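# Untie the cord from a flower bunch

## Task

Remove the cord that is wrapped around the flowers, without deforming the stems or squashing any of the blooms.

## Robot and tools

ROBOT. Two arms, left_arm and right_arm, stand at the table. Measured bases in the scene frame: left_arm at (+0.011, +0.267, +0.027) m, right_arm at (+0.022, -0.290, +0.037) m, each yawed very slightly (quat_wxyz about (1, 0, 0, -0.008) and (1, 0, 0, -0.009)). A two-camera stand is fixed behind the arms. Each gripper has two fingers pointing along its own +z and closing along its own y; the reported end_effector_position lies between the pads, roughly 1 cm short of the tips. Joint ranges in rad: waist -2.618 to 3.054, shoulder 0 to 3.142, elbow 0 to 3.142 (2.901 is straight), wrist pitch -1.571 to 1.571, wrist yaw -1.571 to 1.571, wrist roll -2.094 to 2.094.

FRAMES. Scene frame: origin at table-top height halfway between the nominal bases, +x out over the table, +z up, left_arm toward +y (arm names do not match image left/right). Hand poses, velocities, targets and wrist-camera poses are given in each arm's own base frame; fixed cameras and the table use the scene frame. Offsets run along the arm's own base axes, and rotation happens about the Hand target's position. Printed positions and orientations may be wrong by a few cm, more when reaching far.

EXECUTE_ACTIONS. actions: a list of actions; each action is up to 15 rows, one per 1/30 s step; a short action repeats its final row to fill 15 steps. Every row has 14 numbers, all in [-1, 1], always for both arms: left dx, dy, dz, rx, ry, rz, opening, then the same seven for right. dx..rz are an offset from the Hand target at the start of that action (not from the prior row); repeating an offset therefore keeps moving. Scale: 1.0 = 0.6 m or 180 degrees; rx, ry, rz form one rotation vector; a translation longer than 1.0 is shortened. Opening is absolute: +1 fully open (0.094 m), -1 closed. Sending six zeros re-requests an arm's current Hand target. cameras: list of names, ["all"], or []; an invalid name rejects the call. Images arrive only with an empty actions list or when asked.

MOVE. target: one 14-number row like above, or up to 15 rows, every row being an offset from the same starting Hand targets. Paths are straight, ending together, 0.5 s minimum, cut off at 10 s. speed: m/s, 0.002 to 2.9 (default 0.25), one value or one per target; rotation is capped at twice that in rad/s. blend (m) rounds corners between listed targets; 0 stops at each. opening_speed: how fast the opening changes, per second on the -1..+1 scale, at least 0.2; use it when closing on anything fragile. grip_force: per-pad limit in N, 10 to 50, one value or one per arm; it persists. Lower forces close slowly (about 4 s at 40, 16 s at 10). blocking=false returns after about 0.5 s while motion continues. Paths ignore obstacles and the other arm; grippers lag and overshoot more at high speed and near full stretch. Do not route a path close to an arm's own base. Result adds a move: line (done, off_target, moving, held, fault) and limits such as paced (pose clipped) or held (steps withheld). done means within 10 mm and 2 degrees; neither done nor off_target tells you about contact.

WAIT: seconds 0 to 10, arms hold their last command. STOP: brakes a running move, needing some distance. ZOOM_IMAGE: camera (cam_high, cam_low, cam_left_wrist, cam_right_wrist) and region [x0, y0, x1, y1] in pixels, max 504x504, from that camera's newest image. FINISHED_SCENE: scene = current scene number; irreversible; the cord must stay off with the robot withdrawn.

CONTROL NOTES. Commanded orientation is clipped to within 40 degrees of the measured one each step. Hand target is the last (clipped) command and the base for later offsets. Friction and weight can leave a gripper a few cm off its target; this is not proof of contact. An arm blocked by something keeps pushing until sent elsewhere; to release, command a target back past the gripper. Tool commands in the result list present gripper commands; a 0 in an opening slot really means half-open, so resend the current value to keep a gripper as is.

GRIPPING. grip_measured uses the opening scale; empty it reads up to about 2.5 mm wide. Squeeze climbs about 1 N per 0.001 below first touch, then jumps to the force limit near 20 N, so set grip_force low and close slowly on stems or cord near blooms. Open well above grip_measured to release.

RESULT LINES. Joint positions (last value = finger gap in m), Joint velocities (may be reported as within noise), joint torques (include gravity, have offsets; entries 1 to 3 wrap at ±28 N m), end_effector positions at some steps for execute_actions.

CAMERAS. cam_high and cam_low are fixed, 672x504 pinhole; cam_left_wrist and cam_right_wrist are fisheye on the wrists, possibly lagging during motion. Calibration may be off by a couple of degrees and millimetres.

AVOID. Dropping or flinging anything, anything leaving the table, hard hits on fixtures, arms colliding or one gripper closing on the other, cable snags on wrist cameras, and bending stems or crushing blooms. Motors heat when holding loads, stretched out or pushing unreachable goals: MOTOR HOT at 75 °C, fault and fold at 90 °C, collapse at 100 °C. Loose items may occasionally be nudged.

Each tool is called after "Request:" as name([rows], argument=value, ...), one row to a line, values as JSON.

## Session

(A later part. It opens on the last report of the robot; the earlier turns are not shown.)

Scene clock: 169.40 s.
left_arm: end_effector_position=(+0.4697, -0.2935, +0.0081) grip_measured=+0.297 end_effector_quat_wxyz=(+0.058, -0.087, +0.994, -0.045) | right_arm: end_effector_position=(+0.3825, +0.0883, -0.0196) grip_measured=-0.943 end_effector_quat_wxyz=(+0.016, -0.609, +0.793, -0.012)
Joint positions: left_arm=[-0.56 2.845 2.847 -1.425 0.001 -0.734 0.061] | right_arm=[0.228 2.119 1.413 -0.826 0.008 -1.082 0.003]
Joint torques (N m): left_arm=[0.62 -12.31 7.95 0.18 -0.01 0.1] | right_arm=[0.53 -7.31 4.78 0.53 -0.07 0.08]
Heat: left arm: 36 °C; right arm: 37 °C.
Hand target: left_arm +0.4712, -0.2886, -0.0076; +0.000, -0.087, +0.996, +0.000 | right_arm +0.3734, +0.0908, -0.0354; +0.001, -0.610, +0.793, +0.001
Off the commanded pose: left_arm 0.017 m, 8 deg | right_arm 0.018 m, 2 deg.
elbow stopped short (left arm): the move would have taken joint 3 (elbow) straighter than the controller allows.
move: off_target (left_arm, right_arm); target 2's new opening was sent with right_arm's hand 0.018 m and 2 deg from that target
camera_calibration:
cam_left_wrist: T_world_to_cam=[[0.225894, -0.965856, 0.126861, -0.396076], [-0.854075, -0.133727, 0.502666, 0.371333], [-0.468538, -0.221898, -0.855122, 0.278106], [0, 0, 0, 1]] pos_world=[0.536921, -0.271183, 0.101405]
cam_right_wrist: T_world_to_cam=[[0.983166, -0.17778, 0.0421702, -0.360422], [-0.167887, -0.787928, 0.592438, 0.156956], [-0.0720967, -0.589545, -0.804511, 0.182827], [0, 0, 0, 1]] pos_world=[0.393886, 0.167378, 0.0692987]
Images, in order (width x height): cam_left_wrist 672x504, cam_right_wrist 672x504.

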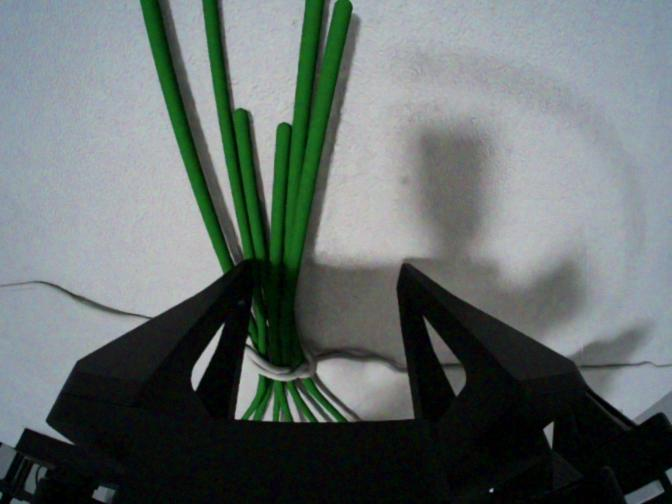

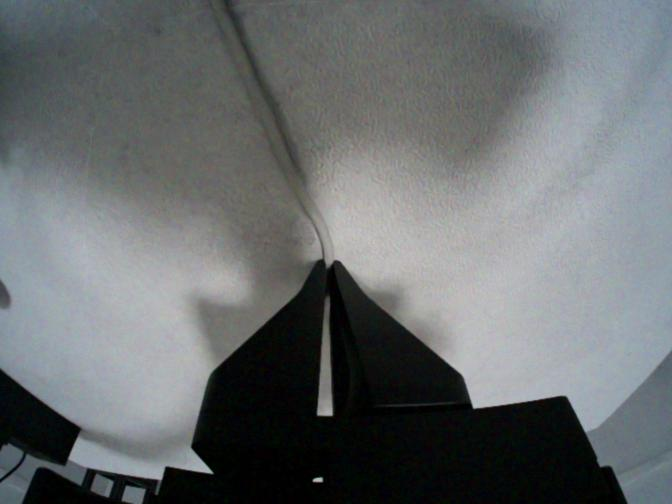

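Request:
move([
  [0.0,0.0,0.04,0,0,0,0.3, 0,0.0,0.015,0,0,0,-1],
  [0.0,0.026,0.04,0,0,0,0.3, 0,0.0,0.015,0,0,0,-1],
], speed=0.08, cameras=["cam_left_wrist","cam_right_wrist"])

Scene clock: 176.67 s.
left_arm: end_effector_position=(+0.4715, -0.2821, +0.0075) grip_measured=+0.297 end_effector_quat_wxyz=(+0.050, -0.086, +0.994, -0.041) | right_arm: end_effector_position=(+0.3825, +0.0883, -0.0196) grip_measured=-0.943 end_effector_quat_wxyz=(+0.016, -0.609, +0.793, -0.012)
Joint positions: left_arm=[-0.538 2.845 2.847 -1.443 0.009 -0.712 0.061] | right_arm=[0.228 2.119 1.413 -0.826 0.008 -1.082 0.003]
Joint torques (N m): left_arm=[0.81 -16.66 7.92 -0.16 -0.1 0.12] | right_arm=[0.54 -8.36 6.16 0.22 -0.07 0.08]
Heat: left arm: 37 °C; right arm: 37 °C.
Hand target: left_arm +0.4711, -0.2731, +0.0164; +0.000, -0.087, +0.996, +0.000 | right_arm +0.3734, +0.0908, -0.0264; +0.001, -0.610, +0.793, +0.001
Off the commanded pose: left_arm 0.013 m, 7 deg | right_arm 0.012 m, 2 deg.
elbow stopped short (left arm): the move would have taken joint 3 (elbow) straighter than the controller allows.
move: off_target (left_arm, right_arm)
camera_calibration:
cam_left_wrist: T_world_to_cam=[[0.227272, -0.966691, 0.117712, -0.386255], [-0.845236, -0.135781, 0.516856, 0.369815], [-0.483657, -0.216962, -0.847941, 0.289396], [0, 0, 0, 1]] pos_world=[0.540335, -0.260387, 0.0997166]
cam_right_wrist: T_world_to_cam=[[0.983166, -0.17778, 0.0421702, -0.360422], [-0.167887, -0.787928, 0.592438, 0.156956], [-0.0720967, -0.589545, -0.804511, 0.182827], [0, 0, 0, 1]] pos_world=[0.393886, 0.167378, 0.0692987]
Images, in order (width x height): cam_left_wrist 672x504, cam_right_wrist 672x504.

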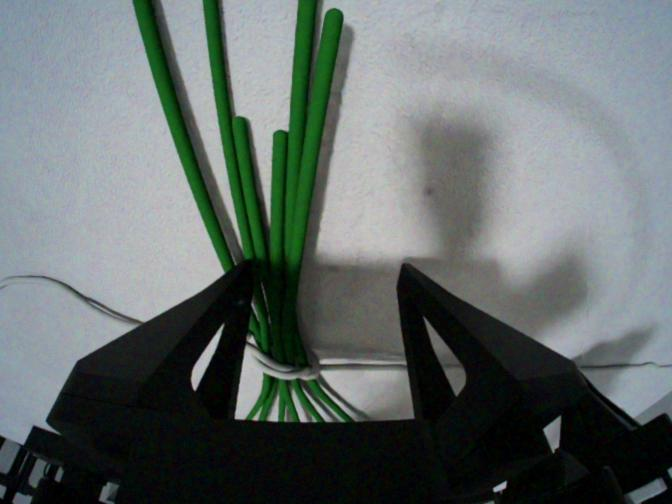

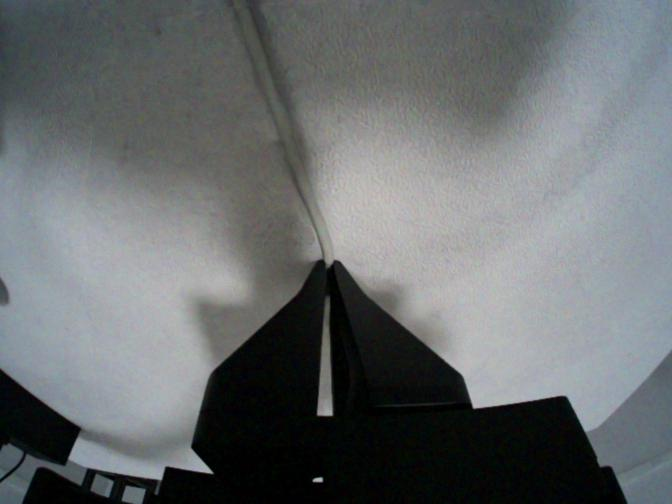

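Request:
move([
  [0.0,-0.01,0.06,0,0,0,0.3, 0,0.0,0.0,0,0,0,-1],
  [0.0,0.035,0.06,0,0,0,0.3, 0,0.0,0.0,0,0,0,-1],
], speed=0.08, cameras=["cam_left_wrist"])

Scene clock: 182.43 s.
left_arm: end_effector_position=(+0.4704, -0.2564, +0.0123) grip_measured=+0.297 end_effector_quat_wxyz=(+0.031, -0.089, +0.995, -0.026) | right_arm: end_effector_position=(+0.3825, +0.0883, -0.0196) grip_measured=-0.943 end_effector_quat_wxyz=(+0.016, -0.609, +0.793, -0.012)
Joint positions: left_arm=[-0.498 2.833 2.847 -1.504 0.009 -0.677 0.061] | right_arm=[0.228 2.119 1.413 -0.826 0.008 -1.082 0.003]
Joint torques (N m): left_arm=[0.36 -22.28 7.8 -0.3 -0.12 0.08] | right_arm=[0.54 -8.4 6.15 0.22 -0.06 0.08]
Heat: left arm: 39 °C; right arm: 38 °C.
Hand target: left_arm +0.4711, -0.2521, +0.0524; +0.000, -0.087, +0.996, +0.000 | right_arm +0.3734, +0.0908, -0.0264; +0.001, -0.610, +0.793, +0.001
Off the commanded pose: left_arm 0.040 m, 5 deg | right_arm 0.012 m, 2 deg.
elbow stopped short (left arm): the move would have taken joint 3 (elbow) straighter than the controller allows.
move: off_target (left_arm, right_arm)
camera_calibration:
cam_left_wrist: T_world_to_cam=[[0.236181, -0.968201, 0.082499, -0.3659], [-0.823376, -0.15432, 0.546112, 0.354418], [-0.516015, -0.196909, -0.83364, 0.318686], [0, 0, 0, 1]] pos_world=[0.542684, -0.236819, 0.102304]
Images, in order (width x height): cam_left_wrist 672x504.

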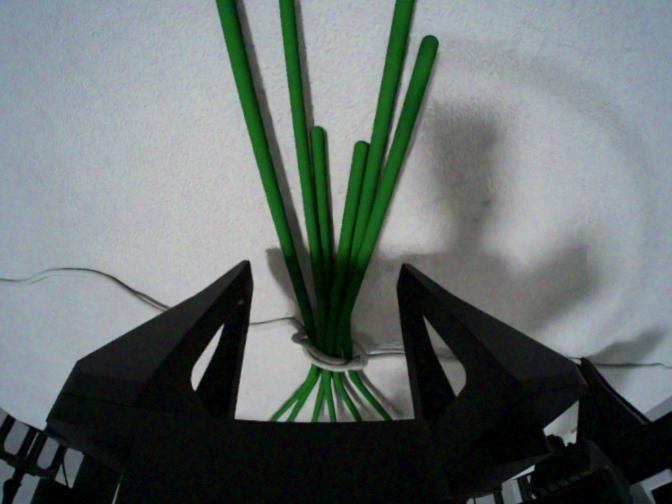

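Request:
move(target=[0.0,0.0,-0.075,0,0,0,0.3, 0,0.0,0.0,0,0,0,-1], speed=0.06, cameras=["cam_left_wrist"])

Scene clock: 185.87 s.
left_arm: end_effector_position=(+0.4704, -0.2564, +0.0123) grip_measured=+0.297 end_effector_quat_wxyz=(+0.031, -0.088, +0.995, -0.026) | right_arm: end_effector_position=(+0.3825, +0.0883, -0.0196) grip_measured=-0.943 end_effector_quat_wxyz=(+0.016, -0.609, +0.793, -0.012)
Joint positions: left_arm=[-0.498 2.833 2.847 -1.504 0.009 -0.676 0.061] | right_arm=[0.228 2.119 1.413 -0.826 0.008 -1.082 0.003]
Joint torques (N m): left_arm=[0.39 -14 7.83 0 -0.11 0.11] | right_arm=[0.57 -8.36 6.15 0.22 -0.06 0.08]
Heat: left arm: 40 °C; right arm: 38 °C.
Hand target: left_arm +0.4711, -0.2521, +0.0074; +0.000, -0.087, +0.996, +0.000 | right_arm +0.3734, +0.0908, -0.0264; +0.001, -0.610, +0.793, +0.001
Off the commanded pose: left_arm 0.007 m, 5 deg | right_arm 0.012 m, 2 deg.
elbow stopped short (left arm): the move would have taken joint 3 (elbow) straighter than the controller allows.
move: off_target (left_arm, right_arm)
camera_calibration:
cam_left_wrist: T_world_to_cam=[[0.234698, -0.968569, 0.0824114, -0.365267], [-0.823684, -0.153135, 0.545981, 0.354861], [-0.5162, -0.196022, -0.833735, 0.318984], [0, 0, 0, 1]] pos_world=[0.54268, -0.236917, 0.102303]
Images, in order (width x height): cam_left_wrist 672x504.

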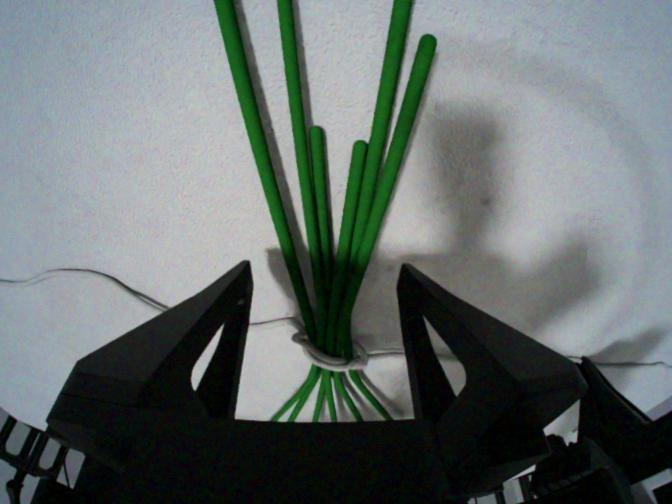

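Request:
move(target=[0.0,-0.01,-0.035,0,0,0,0.3, 0,0.0,0.0,0,0,0,-1], speed=0.06, cameras=["cam_left_wrist"])

Scene clock: 194.23 s.
left_arm: end_effector_position=(+0.4710, -0.2568, -0.0002) grip_measured=+0.297 end_effector_quat_wxyz=(+0.027, -0.088, +0.995, -0.023) | right_arm: end_effector_position=(+0.3825, +0.0883, -0.0196) grip_measured=-0.943 end_effector_quat_wxyz=(+0.016, -0.609, +0.793, -0.012)
Joint positions: left_arm=[-0.498 2.858 2.847 -1.49 0.009 -0.676 0.061] | right_arm=[0.228 2.119 1.413 -0.826 0.008 -1.082 0.003]
Joint torques (N m): left_arm=[-0.4 -12.57 7.86 0.11 -0.13 -0.02] | right_arm=[0.53 -8.35 6.16 0.22 -0.07 0.08]
Heat: left arm: 40 °C; right arm: 38 °C.
Hand target: left_arm +0.4711, -0.2581, -0.0135; +0.000, -0.087, +0.996, +0.000 | right_arm +0.3734, +0.0908, -0.0264; +0.001, -0.610, +0.793, +0.001
Off the commanded pose: left_arm 0.013 m, 4 deg | right_arm 0.012 m, 2 deg.
elbow stopped short (left arm): the move would have taken joint 3 (elbow) straighter than the controller allows.
move: off_target (left_arm, right_arm)
camera_calibration:
cam_left_wrist: T_world_to_cam=[[0.235385, -0.968982, 0.07529, -0.365158], [-0.818495, -0.155864, 0.552967, 0.359037], [-0.52408, -0.191785, -0.829795, 0.313627], [0, 0, 0, 1]] pos_world=[0.544188, -0.237721, 0.0892035]
Images, in order (width x height): cam_left_wrist 672x504.

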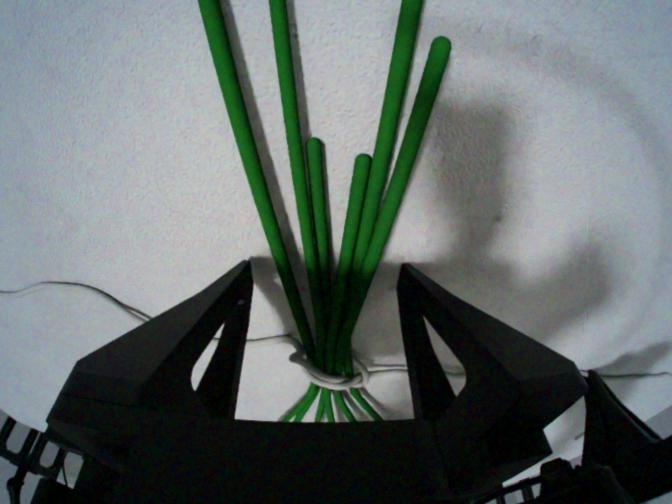

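Request:
move(target=[0.0,0.0,0,0,0,0,0.3, 0.02,-0.28,0.035,0,0,0,-1], speed=0.08, cameras=["cam_left_wrist","cam_high"])

Scene clock: 199.20 s.
left_arm: end_effector_position=(+0.4730, -0.2602, +0.0000) grip_measured=+0.297 end_effector_quat_wxyz=(+0.032, -0.087, +0.995, -0.028) | right_arm: end_effector_position=(+0.3853, -0.0742, -0.0061) grip_measured=-0.943 end_effector_quat_wxyz=(+0.008, -0.608, +0.794, -0.002)
Joint positions: left_arm=[-0.501 2.858 2.847 -1.476 0.011 -0.676 0.061] | right_arm=[-0.197 2.119 1.473 -0.912 -0.008 -1.503 0.003]
Joint torques (N m): left_arm=[-0.21 -12.6 7.87 0.03 -0.16 -0.01] | right_arm=[-0.35 -8.73 8.77 0.12 0.06 -0.08]
Heat: left arm: 39 °C; right arm: 38 °C.
Hand target: left_arm +0.4711, -0.2582, -0.0135; +0.000, -0.087, +0.996, +0.000 | right_arm +0.3853, -0.0773, -0.0054; +0.000, -0.610, +0.793, +0.001
Off the commanded pose: left_arm 0.014 m, 5 deg | right_arm 0.003 m, 1 deg.
elbow stopped short (left arm): the move would have taken joint 3 (elbow) straighter than the controller allows.
move: off_target (left_arm)
camera_calibration:
cam_left_wrist: T_world_to_cam=[[0.231434, -0.969027, 0.086168, -0.367115], [-0.825009, -0.148553, 0.545245, 0.364977], [-0.515556, -0.197277, -0.833836, 0.308788], [0, 0, 0, 1]] pos_world=[0.54527, -0.240609, 0.0901103]
Images, in order (width x height): cam_high 672x504, cam_left_wrist 672x504.

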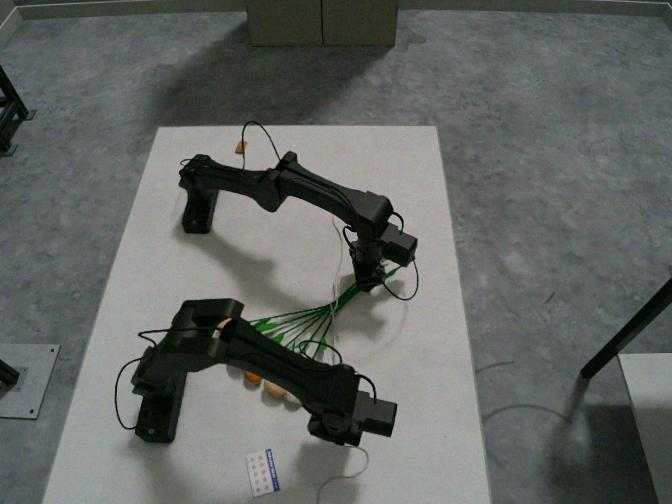

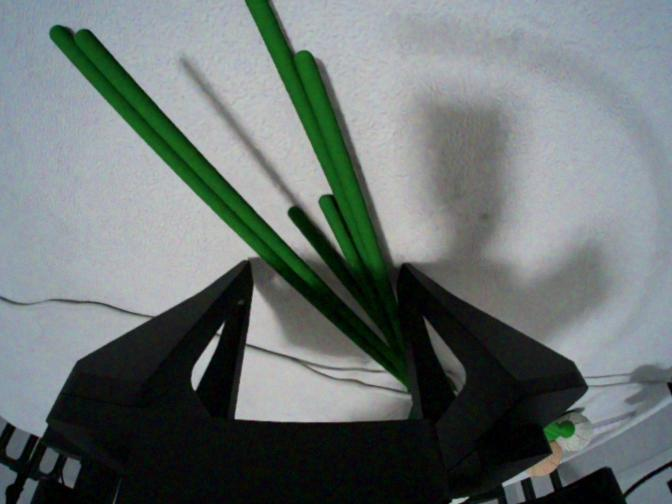

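Request:
zoom_image(camera="cam_high", region=[230, 200, 430, 400])

Request:
zoom_image(camera="cam_left_wrist", region=[220, 240, 672, 504])

Scaled by 2.520 from the camera's 672x504 image, which has a finer 960x720 frame.

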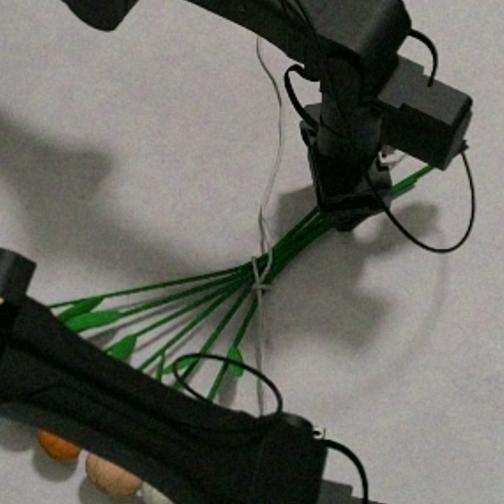

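Scaled by 1.115 from the camera's 672x504 image, which has a finer 960x720 frame.

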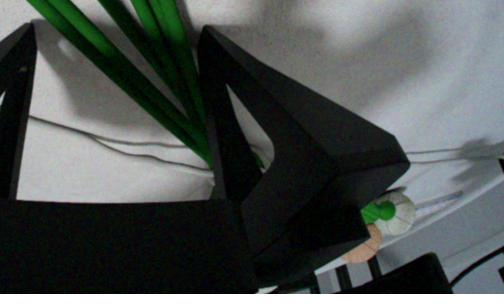

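Request:
move(target=[-0.02,0.0,0.28,0,0,0,0.3, 0.0,0.04,0.0,0,0,0,-1], speed=0.15, cameras=["cam_left_wrist","cam_high","cam_low"])

Request:
zoom_image(camera="cam_left_wrist", region=[180, 180, 480, 420])

Request:
zoom_image(camera="cam_high", region=[280, 230, 400, 350])

Request:
zoom_image(camera="cam_low", region=[300, 260, 440, 360])

Scene clock: 208.67 s.
left_arm: end_effector_position=(+0.4763, -0.2665, +0.1333) grip_measured=+0.297 end_effector_quat_wxyz=(+0.125, -0.084, +0.984, -0.091) | right_arm: end_effector_position=(+0.3884, -0.0560, -0.0061) grip_measured=-0.943 end_effector_quat_wxyz=(+0.006, -0.610, +0.792, -0.004)
Joint positions: left_arm=[-0.508 2.602 2.847 -1.506 0.011 -0.679 0.061] | right_arm=[-0.147 2.119 1.473 -0.912 -0.003 -1.46 0.003]
Joint torques (N m): left_arm=[-0.53 -19.22 6.49 -0.19 -0.13 -0.1] | right_arm=[0.46 -9.72 6.65 0.21 0.02 0.08]
Heat: left arm: 38 °C; right arm: 38 °C.
Hand target: left_arm +0.4591, -0.2582, +0.1544; +0.000, -0.087, +0.996, +0.000 | right_arm +0.3854, -0.0532, -0.0054; +0.001, -0.610, +0.793, +0.001
Off the commanded pose: left_arm 0.029 m, 18 deg | right_arm 0.004 m, 1 deg.
elbow stopped short (left arm): the move would have taken joint 3 (elbow) straighter than the controller allows.
joint sent to its limit (left arm) — joint 4 (wrist pitch), lower limit. The joint targets are off in orientation, not in position.
move: off_target (left_arm)
camera_calibration:
cam_left_wrist: T_world_to_cam=[[0.196315, -0.952077, 0.23454, -0.384035], [-0.917692, -0.0941411, 0.385978, 0.373926], [-0.345401, -0.291009, -0.892195, 0.322066], [0, 0, 0, 1]] pos_world=[0.529783, -0.236704, 0.233091]
Images, in order (width x height): cam_high 672x504, cam_low 672x504, cam_left_wrist 672x504.

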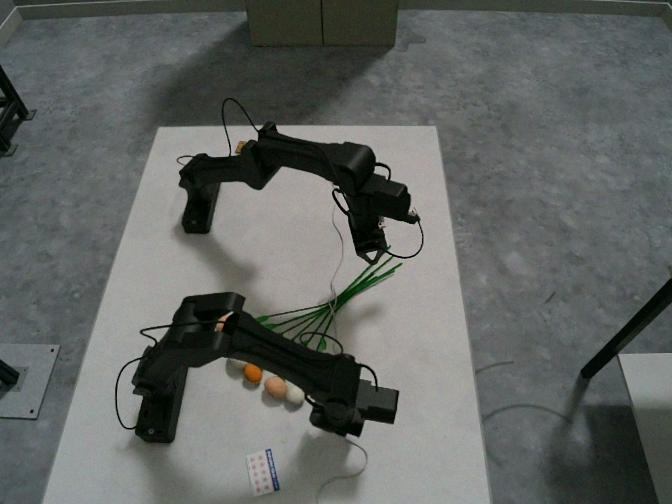

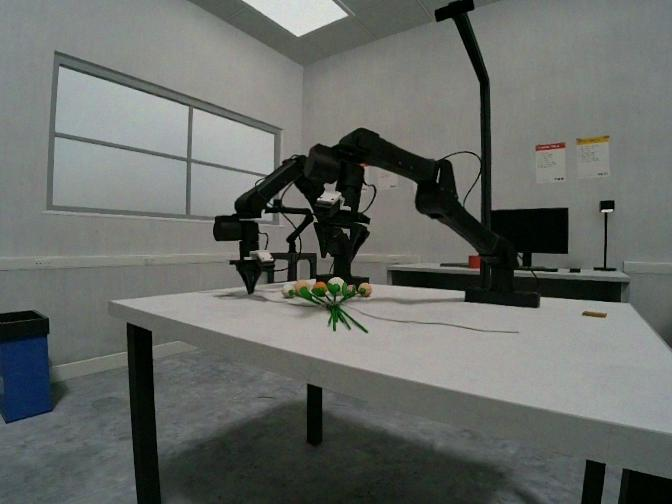

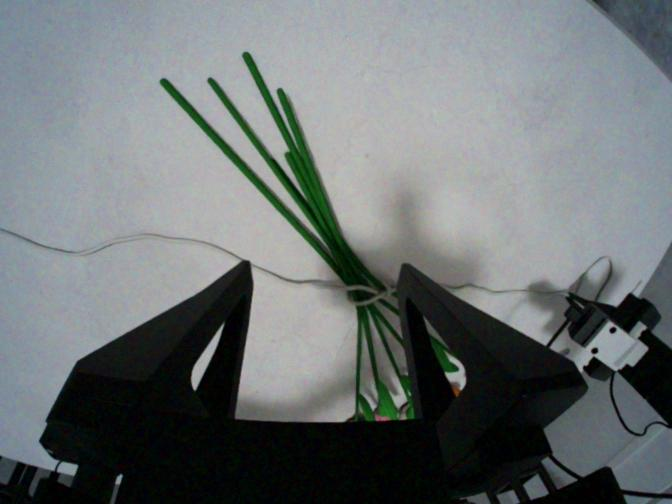

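Scaled by 1.680 from the camera's 672x504 image, which has a finer 960x720 frame.

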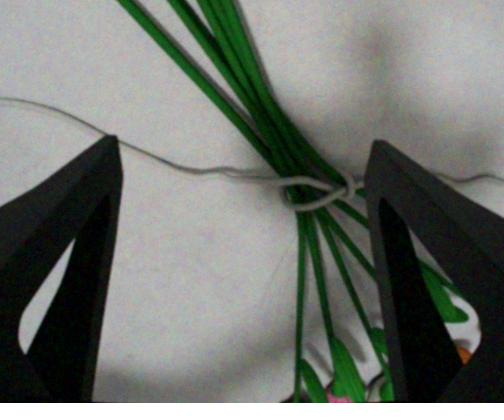

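Scaled by 4.200 from the camera's 672x504 image, which has a finer 960x720 frame.

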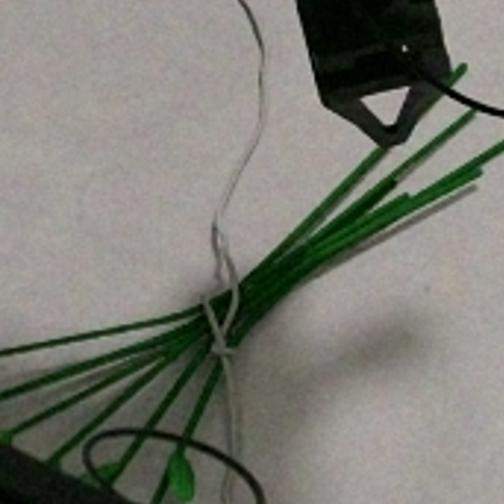

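Scaled by 3.600 from the camera's 672x504 image, which has a finer 960x720 frame.

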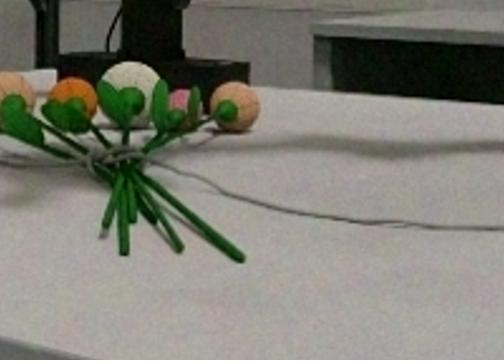

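Request:
move(target=[-0.045,-0.108,-0.17,0,0,0.183,0.4, 0.0,0.0,0.0,0,0,0,-1], speed=0.15, cameras=["cam_left_wrist"])

Scene clock: 225.27 s.
left_arm: end_effector_position=(+0.4366, -0.3235, +0.0597) grip_measured=+0.397 end_effector_quat_wxyz=(+0.048, -0.361, +0.929, -0.072) | right_arm: end_effector_position=(+0.3884, -0.0560, -0.0061) grip_measured=-0.943 end_effector_quat_wxyz=(+0.006, -0.610, +0.792, -0.004)
Joint positions: left_arm=[-0.641 2.742 2.847 -1.503 -0.005 -1.382 0.066] | right_arm=[-0.147 2.119 1.473 -0.912 -0.003 -1.459 0.003]
Joint torques (N m): left_arm=[-0.18 -13.37 7.82 0.03 0.02 -0.11] | right_arm=[0.5 -9.69 6.65 0.21 0.02 0.09]
Heat: left arm: 39 °C; right arm: 40 °C.
Hand target: left_arm +0.4321, -0.3228, +0.0523; +0.000, -0.366, +0.931, +0.000 | right_arm +0.3854, -0.0532, -0.0054; +0.001, -0.610, +0.793, +0.001
Off the commanded pose: left_arm 0.009 m, 10 deg | right_arm 0.004 m, 1 deg.
elbow stopped short (left arm): the move would have taken joint 3 (elbow) straighter than the controller allows.
move: off_target (left_arm)
camera_calibration:
cam_left_wrist: T_world_to_cam=[[0.705202, -0.682833, 0.190866, -0.545687], [-0.64959, -0.514375, 0.559866, 0.097234], [-0.284118, -0.518803, -0.8063, 0.120522], [0, 0, 0, 1]] pos_world=[0.482224, -0.260071, 0.146892]
Images, in order (width x height): cam_left_wrist 672x504.

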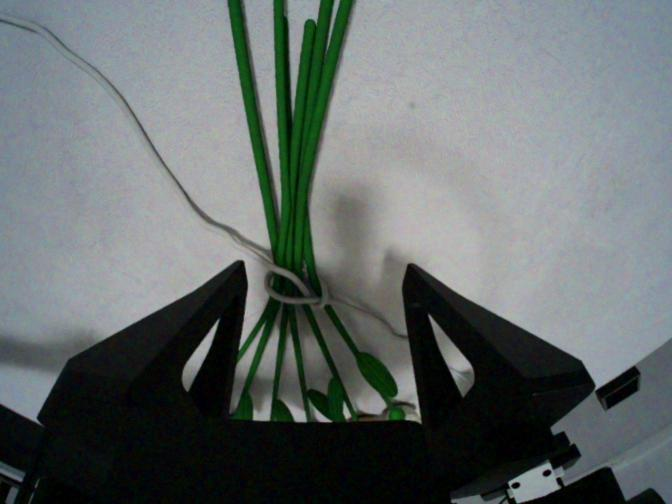

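Request:
zoom_image(camera="cam_left_wrist", region=[220, 220, 400, 350])

Scaled by 2.800 from the camera's 672x504 image, which has a finer 960x720 frame.

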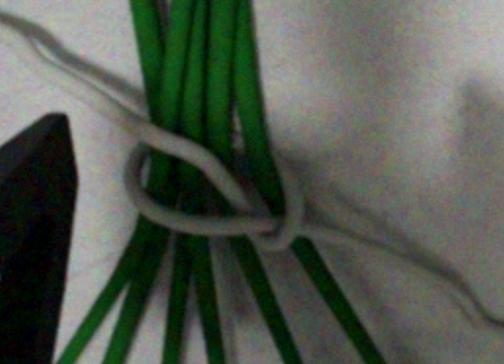

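Request:
move(target=[-0.0025,0.025,-0.09,0,0,0,0.4, 0.0,0.0,0.0,0,0,0,-1], speed=0.08, cameras=["cam_left_wrist"])

Scene clock: 231.83 s.
left_arm: end_effector_position=(+0.4337, -0.3125, +0.0052) grip_measured=+0.397 end_effector_quat_wxyz=(+0.019, -0.367, +0.930, -0.028) | right_arm: end_effector_position=(+0.3884, -0.0560, -0.0061) grip_measured=-0.943 end_effector_quat_wxyz=(+0.006, -0.610, +0.792, -0.004)
Joint positions: left_arm=[-0.627 2.847 2.847 -1.502 -0.002 -1.379 0.066] | right_arm=[-0.147 2.119 1.473 -0.912 -0.003 -1.459 0.003]
Joint torques (N m): left_arm=[0.1 -13.53 7.9 -0.14 -0.01 0.09] | right_arm=[0.49 -9.69 6.65 0.21 0.02 0.1]
Heat: left arm: 39 °C; right arm: 40 °C.
Hand target: left_arm +0.4306, -0.3078, -0.0016; +0.000, -0.366, +0.931, +0.000 | right_arm +0.3854, -0.0532, -0.0054; +0.001, -0.610, +0.793, +0.001
Off the commanded pose: left_arm 0.009 m, 4 deg | right_arm 0.004 m, 1 deg.
elbow stopped short (left arm): the move would have taken joint 3 (elbow) straighter than the controller allows.
move: off_target (left_arm)
camera_calibration:
cam_left_wrist: T_world_to_cam=[[0.725013, -0.682974, 0.0889011, -0.53379], [-0.594705, -0.555685, 0.580982, 0.0947223], [-0.347395, -0.474089, -0.809046, 0.12296], [0, 0, 0, 1]] pos_world=[0.486052, -0.253635, 0.0919025]
Images, in order (width x height): cam_left_wrist 672x504.

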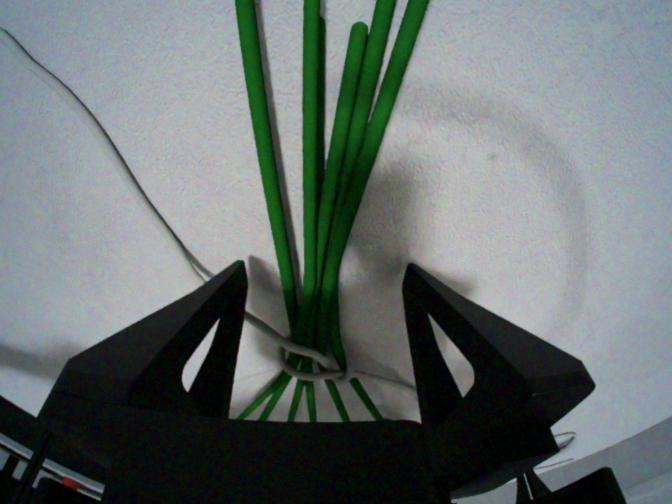

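Request:
move([
  [0.02,0.016,-0.012,0,0,0,0.4, 0.0,0.0,0.0,0,0,0,-1],
  [0.02,0.016,-0.012,0,0,0,-0.9, 0.0,0.0,0.0,0,0,0,-1],
], speed=0.06, grip_force=[12,50], cameras=["cam_left_wrist"])

Scene clock: 242.47 s.
left_arm: end_effector_position=(+0.4427, -0.3002, +0.0008) grip_measured=-0.229 end_effector_quat_wxyz=(+0.018, -0.368, +0.929, -0.027) | right_arm: end_effector_position=(+0.3884, -0.0560, -0.0061) grip_measured=-0.943 end_effector_quat_wxyz=(+0.006, -0.610, +0.792, -0.004)
Joint positions: left_arm=[-0.597 2.856 2.847 -1.497 0.002 -1.352 0.036] | right_arm=[-0.147 2.119 1.473 -0.912 -0.003 -1.459 0.003]
Joint velocities: left_arm=[-0.007 0.002 -0.017 0.022 0.022 -0.007 -0.006] | right_arm=[within noise]
Joint torques (N m): left_arm=[0.16 -13.26 7.82 0.01 -0.03 0.1] | right_arm=[0.49 -9.73 6.67 0.22 0.02 0.09]
Heat: left arm: 39 °C; right arm: 40 °C.
Hand target: left_arm +0.4426, -0.2983, -0.0088; +0.000, -0.366, +0.931, +0.000 | right_arm +0.3854, -0.0532, -0.0054; +0.001, -0.610, +0.793, +0.001
Off the commanded pose: left_arm 0.010 m, 4 deg | right_arm 0.004 m, 1 deg.
elbow stopped short (left arm): the move would have taken joint 3 (elbow) straighter than the controller allows.
grip_force (N): 12, 50
move: moving (left_arm; no rest 5 s after target 2's new opening was sent); target 2's new opening was sent with left_arm's hand 0.010 m and 4 deg from that target
camera_calibration:
cam_left_wrist: T_world_to_cam=[[0.726497, -0.681748, 0.0861566, -0.531856], [-0.591631, -0.556778, 0.58307, 0.107739], [-0.349537, -0.474571, -0.80784, 0.129107], [0, 0, 0, 1]] pos_world=[0.49526, -0.241334, 0.0873011]
Images, in order (width x height): cam_left_wrist 672x504.

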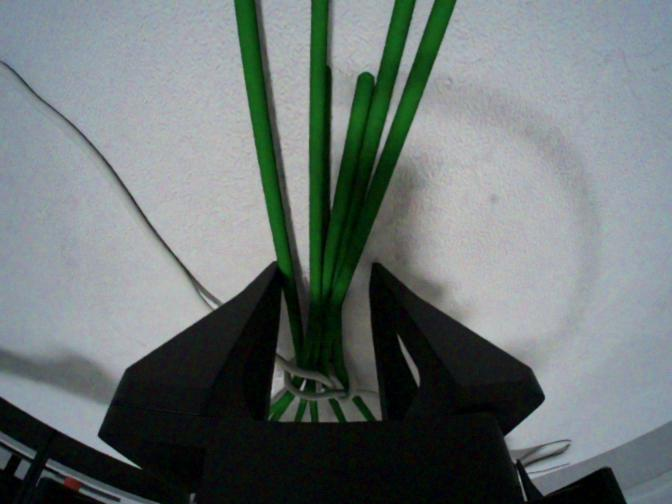

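Request:
wait(seconds=4, cameras=["cam_left_wrist"])

Scene clock: 249.17 s.
left_arm: end_effector_position=(+0.4429, -0.3003, +0.0008) grip_measured=-0.704 end_effector_quat_wxyz=(+0.018, -0.367, +0.930, -0.028) | right_arm: end_effector_position=(+0.3884, -0.0560, -0.0061) grip_measured=-0.943 end_effector_quat_wxyz=(+0.006, -0.610, +0.792, -0.004)
Joint positions: left_arm=[-0.597 2.856 2.847 -1.496 0.002 -1.349 0.014] | right_arm=[-0.147 2.119 1.473 -0.912 -0.003 -1.459 0.003]
Joint torques (N m): left_arm=[0.13 -13.29 7.82 0.03 -0.05 0.06] | right_arm=[0.49 -9.72 6.69 0.21 0.02 0.1]
Heat: left arm: 40 °C; right arm: 40 °C.
Hand target: left_arm +0.4426, -0.2983, -0.0088; +0.000, -0.366, +0.931, +0.000 | right_arm +0.3854, -0.0532, -0.0054; +0.001, -0.610, +0.793, +0.001
Tool commands: left_gripper/opening=-0.9 right_gripper/opening=-1.0
Off the commanded pose: left_arm 0.010 m, 4 deg | right_arm 0.004 m, 1 deg.
grip_force (N): 12, 50
wait: 4.00 s; at rest by 1.30 s
camera_calibration:
cam_left_wrist: T_world_to_cam=[[0.724598, -0.683668, 0.0869185, -0.531802], [-0.59356, -0.555001, 0.582803, 0.109149], [-0.350204, -0.47389, -0.807951, 0.1297], [0, 0, 0, 1]] pos_world=[0.495552, -0.241535, 0.0874023]
Images, in order (width x height): cam_left_wrist 672x504.

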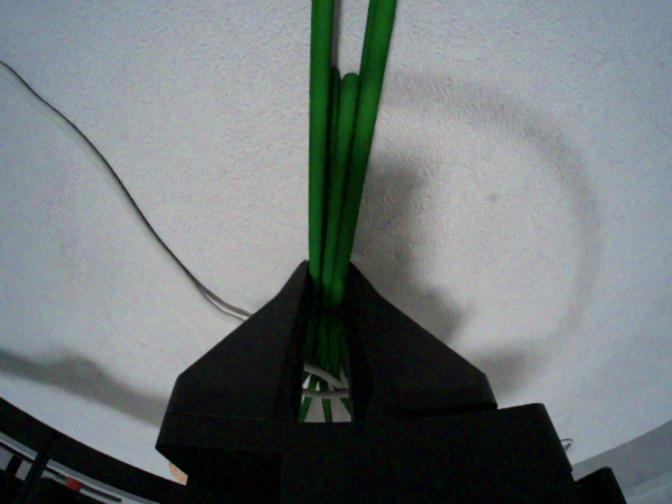

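Request:
move(target=[0,0,0,0,0,0,-0.9, 0.0,-0.34,0.0,0,0,0,-1], speed=0.08, cameras=["cam_left_wrist","cam_high","cam_low"])

Request:
zoom_image(camera="cam_high", region=[280, 230, 400, 350])

Scene clock: 254.93 s.
left_arm: end_effector_position=(+0.4467, -0.3064, +0.0014) grip_measured=-0.720 end_effector_quat_wxyz=(+0.019, -0.366, +0.929, -0.043) | right_arm: end_effector_position=(+0.3887, -0.2549, +0.0001) grip_measured=-0.943 end_effector_quat_wxyz=(+0.008, -0.608, +0.794, -0.010)
Joint positions: left_arm=[-0.598 2.856 2.847 -1.47 0.016 -1.349 0.013] | right_arm=[-0.586 2.382 1.943 -1.107 -0.009 -1.893 0.003]
Joint torques (N m): left_arm=[0.18 -13.35 7.83 -0.18 -0.21 0.06] | right_arm=[-0.38 -9.7 9.43 0.14 0.07 -0.09]
Heat: left arm: 40 °C; right arm: 40 °C.
Hand target: left_arm +0.4426, -0.2982, -0.0088; +0.000, -0.366, +0.931, +0.000 | right_arm +0.3854, -0.2572, -0.0054; +0.001, -0.610, +0.793, +0.001
Off the commanded pose: left_arm 0.014 m, 5 deg | right_arm 0.007 m, 2 deg.
elbow stopped short (left arm): the move would have taken joint 3 (elbow) straighter than the controller allows.
grip_force (N): 12, 50
move: off_target (left_arm)
camera_calibration:
cam_left_wrist: T_world_to_cam=[[0.722194, -0.682062, 0.115009, -0.53728], [-0.602369, -0.538452, 0.589254, 0.116785], [-0.339981, -0.494834, -0.79972, 0.11755], [0, 0, 0, 1]] pos_world=[0.498333, -0.245407, 0.0869836]
Images, in order (width x height): cam_high 672x504, cam_low 672x504, cam_left_wrist 672x504.

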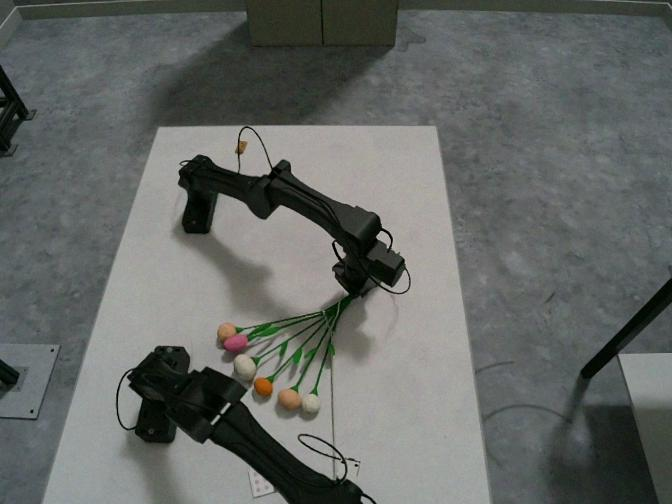

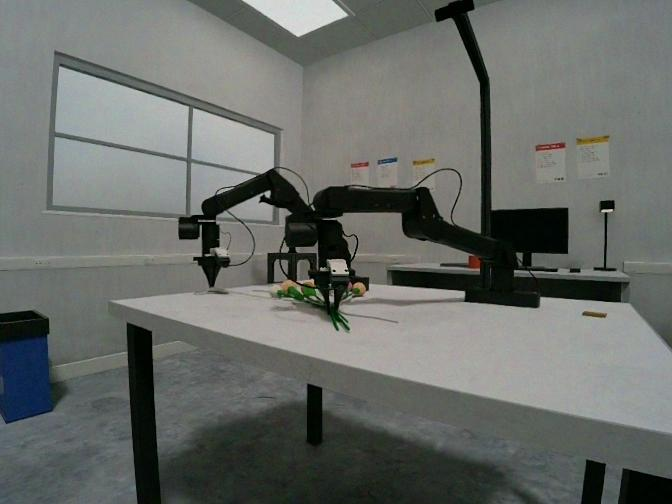

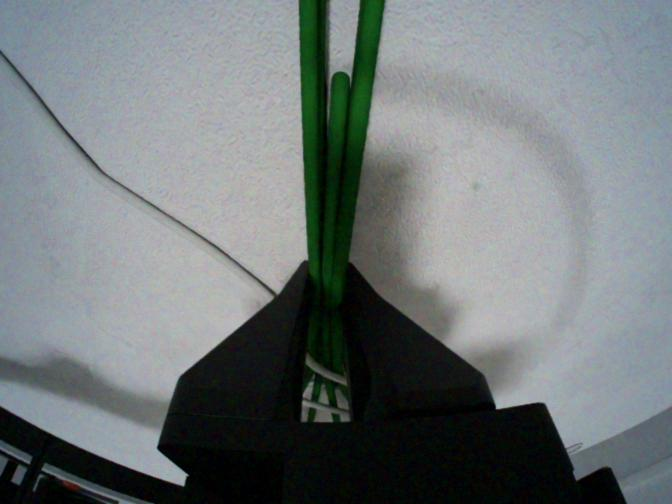

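Scaled by 4.200 from the camera's 672x504 image, which has a finer 960x720 frame.

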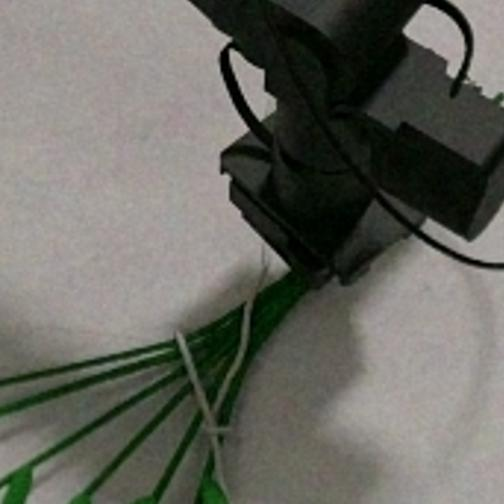

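Request:
move([
  [0,0,0,0,0,0,-0.9, 0.0,0.03,-0.035,0,0,0,-1],
  [0,0,0,0,0,0,-0.9, 0.0,0.03,-0.035,0,0,0,-0.3],
  [0,0,0,0,0,0,-0.9, 0.0,0.03,0.12,0,0,0,-0.3],
  [0,0,0,0,0,0,-0.9, 0.0,0.43,0.12,0,0,0,1],
], speed=0.15, cameras=["cam_right_wrist","cam_high","cam_low"])

Request:
zoom_image(camera="cam_high", region=[240, 260, 400, 420])

Scene clock: 266.60 s.
left_arm: end_effector_position=(+0.4467, -0.3064, +0.0014) grip_measured=-0.725 end_effector_quat_wxyz=(+0.019, -0.366, +0.929, -0.043) | right_arm: end_effector_position=(+0.3840, +0.0010, +0.0574) grip_measured=+0.998 end_effector_quat_wxyz=(-0.015, -0.614, +0.789, +0.009)
Joint positions: left_arm=[-0.598 2.856 2.847 -1.47 0.016 -1.349 0.013] | right_arm=[0.002 2.062 1.648 -1.191 0.004 -1.32 0.094]
Joint torques (N m): left_arm=[0.17 -13.37 7.95 -0.2 -0.2 0.07] | right_arm=[-0.25 -12.21 5.64 0.41 -0.04 0.08]
Heat: left arm: 41 °C; right arm: 41 °C.
Hand target: left_arm +0.4426, -0.2982, -0.0088; +0.000, -0.366, +0.931, +0.000 | right_arm +0.3854, +0.0008, +0.0665; +0.000, -0.610, +0.793, +0.001
Off the commanded pose: left_arm 0.014 m, 5 deg | right_arm 0.009 m, 2 deg.
elbow stopped short (left arm): the move would have taken joint 3 (elbow) straighter than the controller allows.
grip_force (N): 12, 50
move: off_target (left_arm)
camera_calibration:
cam_right_wrist: T_world_to_cam=[[0.985598, -0.166313, -0.0306048, -0.377437], [-0.113844, -0.786386, 0.607155, 0.0213285], [-0.125045, -0.594926, -0.793994, 0.213118], [0, 0, 0, 1]] pos_world=[0.401078, 0.0807897, 0.144714]
Images, in order (width x height): cam_high 672x504, cam_low 672x504, cam_right_wrist 672x504.

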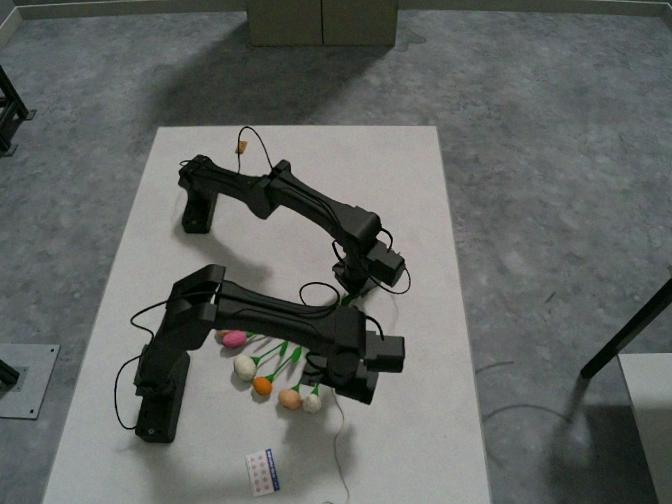

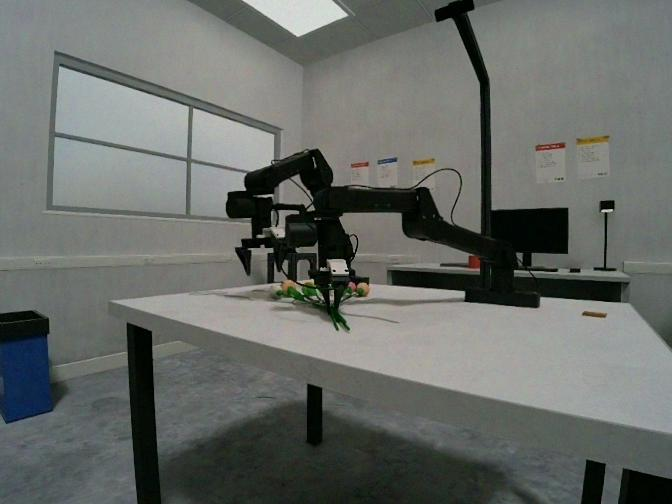

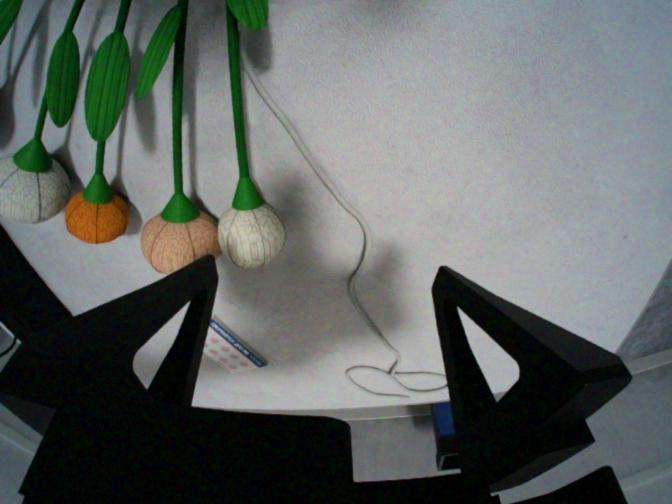

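Scaled by 3.150 from the camera's 672x504 image, which has a finer 960x720 frame.

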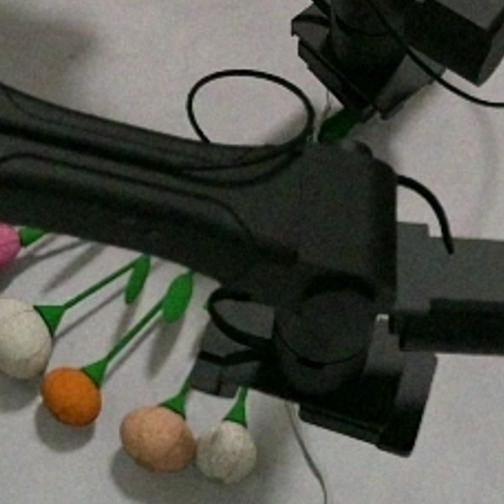

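Request:
move(target=[0,0,0,0,0,0,-0.9, -0.0123,0.0083,-0.12,0,0,0.083,0.0], speed=0.12, cameras=["cam_right_wrist"])

Scene clock: 279.67 s.
left_arm: end_effector_position=(+0.4467, -0.3064, +0.0014) grip_measured=-0.726 end_effector_quat_wxyz=(+0.019, -0.366, +0.929, -0.043) | right_arm: end_effector_position=(+0.3813, +0.0018, +0.0045) grip_measured=+0.002 end_effector_quat_wxyz=(-0.005, +0.701, -0.713, +0.008)
Joint positions: left_arm=[-0.598 2.856 2.847 -1.47 0.016 -1.349 0.013] | right_arm=[0.004 2.059 1.425 -0.918 0.004 -1.551 0.047]
Joint torques (N m): left_arm=[0.17 -13.29 7.91 -0.18 -0.2 0.07] | right_arm=[0.58 -7.83 5.53 0.52 -0.03 -0.1]
Heat: left arm: 42 °C; right arm: 42 °C.
Hand target: left_arm +0.4426, -0.2982, -0.0088; +0.000, -0.366, +0.931, +0.000 | right_arm +0.3780, +0.0058, -0.0054; +0.000, +0.708, -0.707, -0.001
Off the commanded pose: left_arm 0.014 m, 5 deg | right_arm 0.011 m, 2 deg.
elbow stopped short (left arm): the move would have taken joint 3 (elbow) straighter than the controller allows.
grip_force (N): 12, 50
move: off_target (left_arm, right_arm)
camera_calibration:
cam_right_wrist: T_world_to_cam=[[0.997589, 0.065927, 0.0216642, -0.381523], [0.0395151, -0.796288, 0.603625, -0.00473392], [0.0570462, -0.601314, -0.796974, 0.10186], [0, 0, 0, 1]] pos_world=[0.374979, 0.0826327, 0.0923024]
Images, in order (width x height): cam_right_wrist 672x504.

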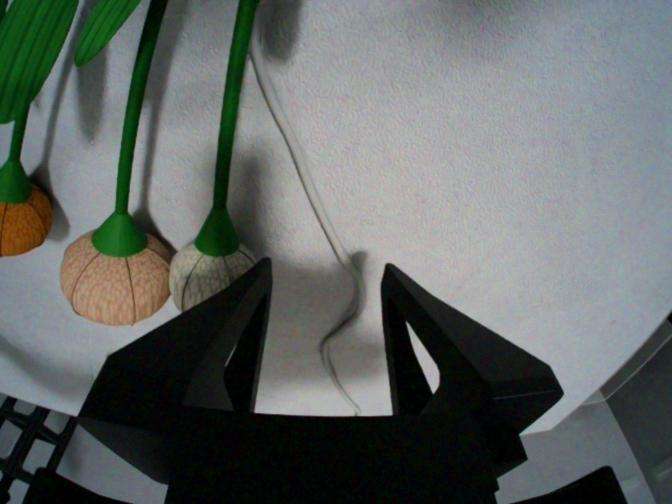

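Request:
move([
  [0,0,0,0,0,0,-0.9, 0.012,0.0,-0.01,0,0,0,0.0],
  [0,0,0,0,0,0,-0.9, 0.012,0.0,-0.047,0,0,0,0.0],
  [0,0,0,0,0,0,-0.9, 0.012,0.0,-0.04,0,0,0,-1],
], speed=0.08, opening_speed=1, cameras=["cam_right_wrist"])

Scene clock: 286.57 s.
left_arm: end_effector_position=(+0.4467, -0.3064, +0.0014) grip_measured=-0.726 end_effector_quat_wxyz=(+0.019, -0.366, +0.929, -0.043) | right_arm: end_effector_position=(+0.3905, +0.0017, -0.0192) grip_measured=-0.935 end_effector_quat_wxyz=(-0.008, +0.702, -0.712, +0.011)
Joint positions: left_arm=[-0.598 2.856 2.847 -1.47 0.016 -1.349 0.013] | right_arm=[0.004 2.122 1.42 -0.843 0.005 -1.552 0.003]
Joint torques (N m): left_arm=[0.13 -13.33 7.86 -0.18 -0.21 0.06] | right_arm=[0.59 -7.94 5.59 0.45 -0.04 -0.08]
Heat: left arm: 42 °C; right arm: 40 °C.
Hand target: left_arm +0.4426, -0.2982, -0.0088; +0.000, -0.366, +0.931, +0.000 | right_arm +0.3852, +0.0058, -0.0294; +0.000, +0.708, -0.707, -0.001
Off the commanded pose: left_arm 0.014 m, 5 deg | right_arm 0.012 m, 2 deg.
elbow stopped short (left arm): the move would have taken joint 3 (elbow) straighter than the controller allows.
grip_force (N): 12, 50
move: off_target (left_arm, right_arm); target 3's new opening was sent with right_arm's hand 0.012 m and 2 deg from that target
camera_calibration:
cam_right_wrist: T_world_to_cam=[[0.997295, 0.0674271, 0.0292675, -0.390001], [0.0360862, -0.796006, 0.604212, 0.0104901], [0.0640374, -0.601522, -0.796286, 0.0797749], [0, 0, 0, 1]] pos_world=[0.383459, 0.0826332, 0.0685997]
Images, in order (width x height): cam_right_wrist 672x504.

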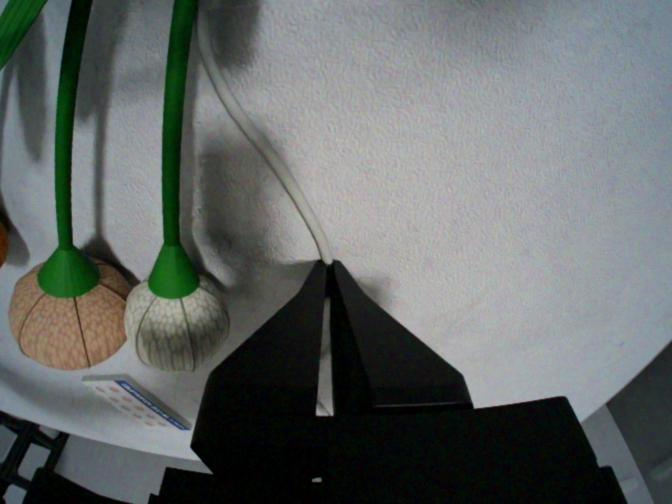

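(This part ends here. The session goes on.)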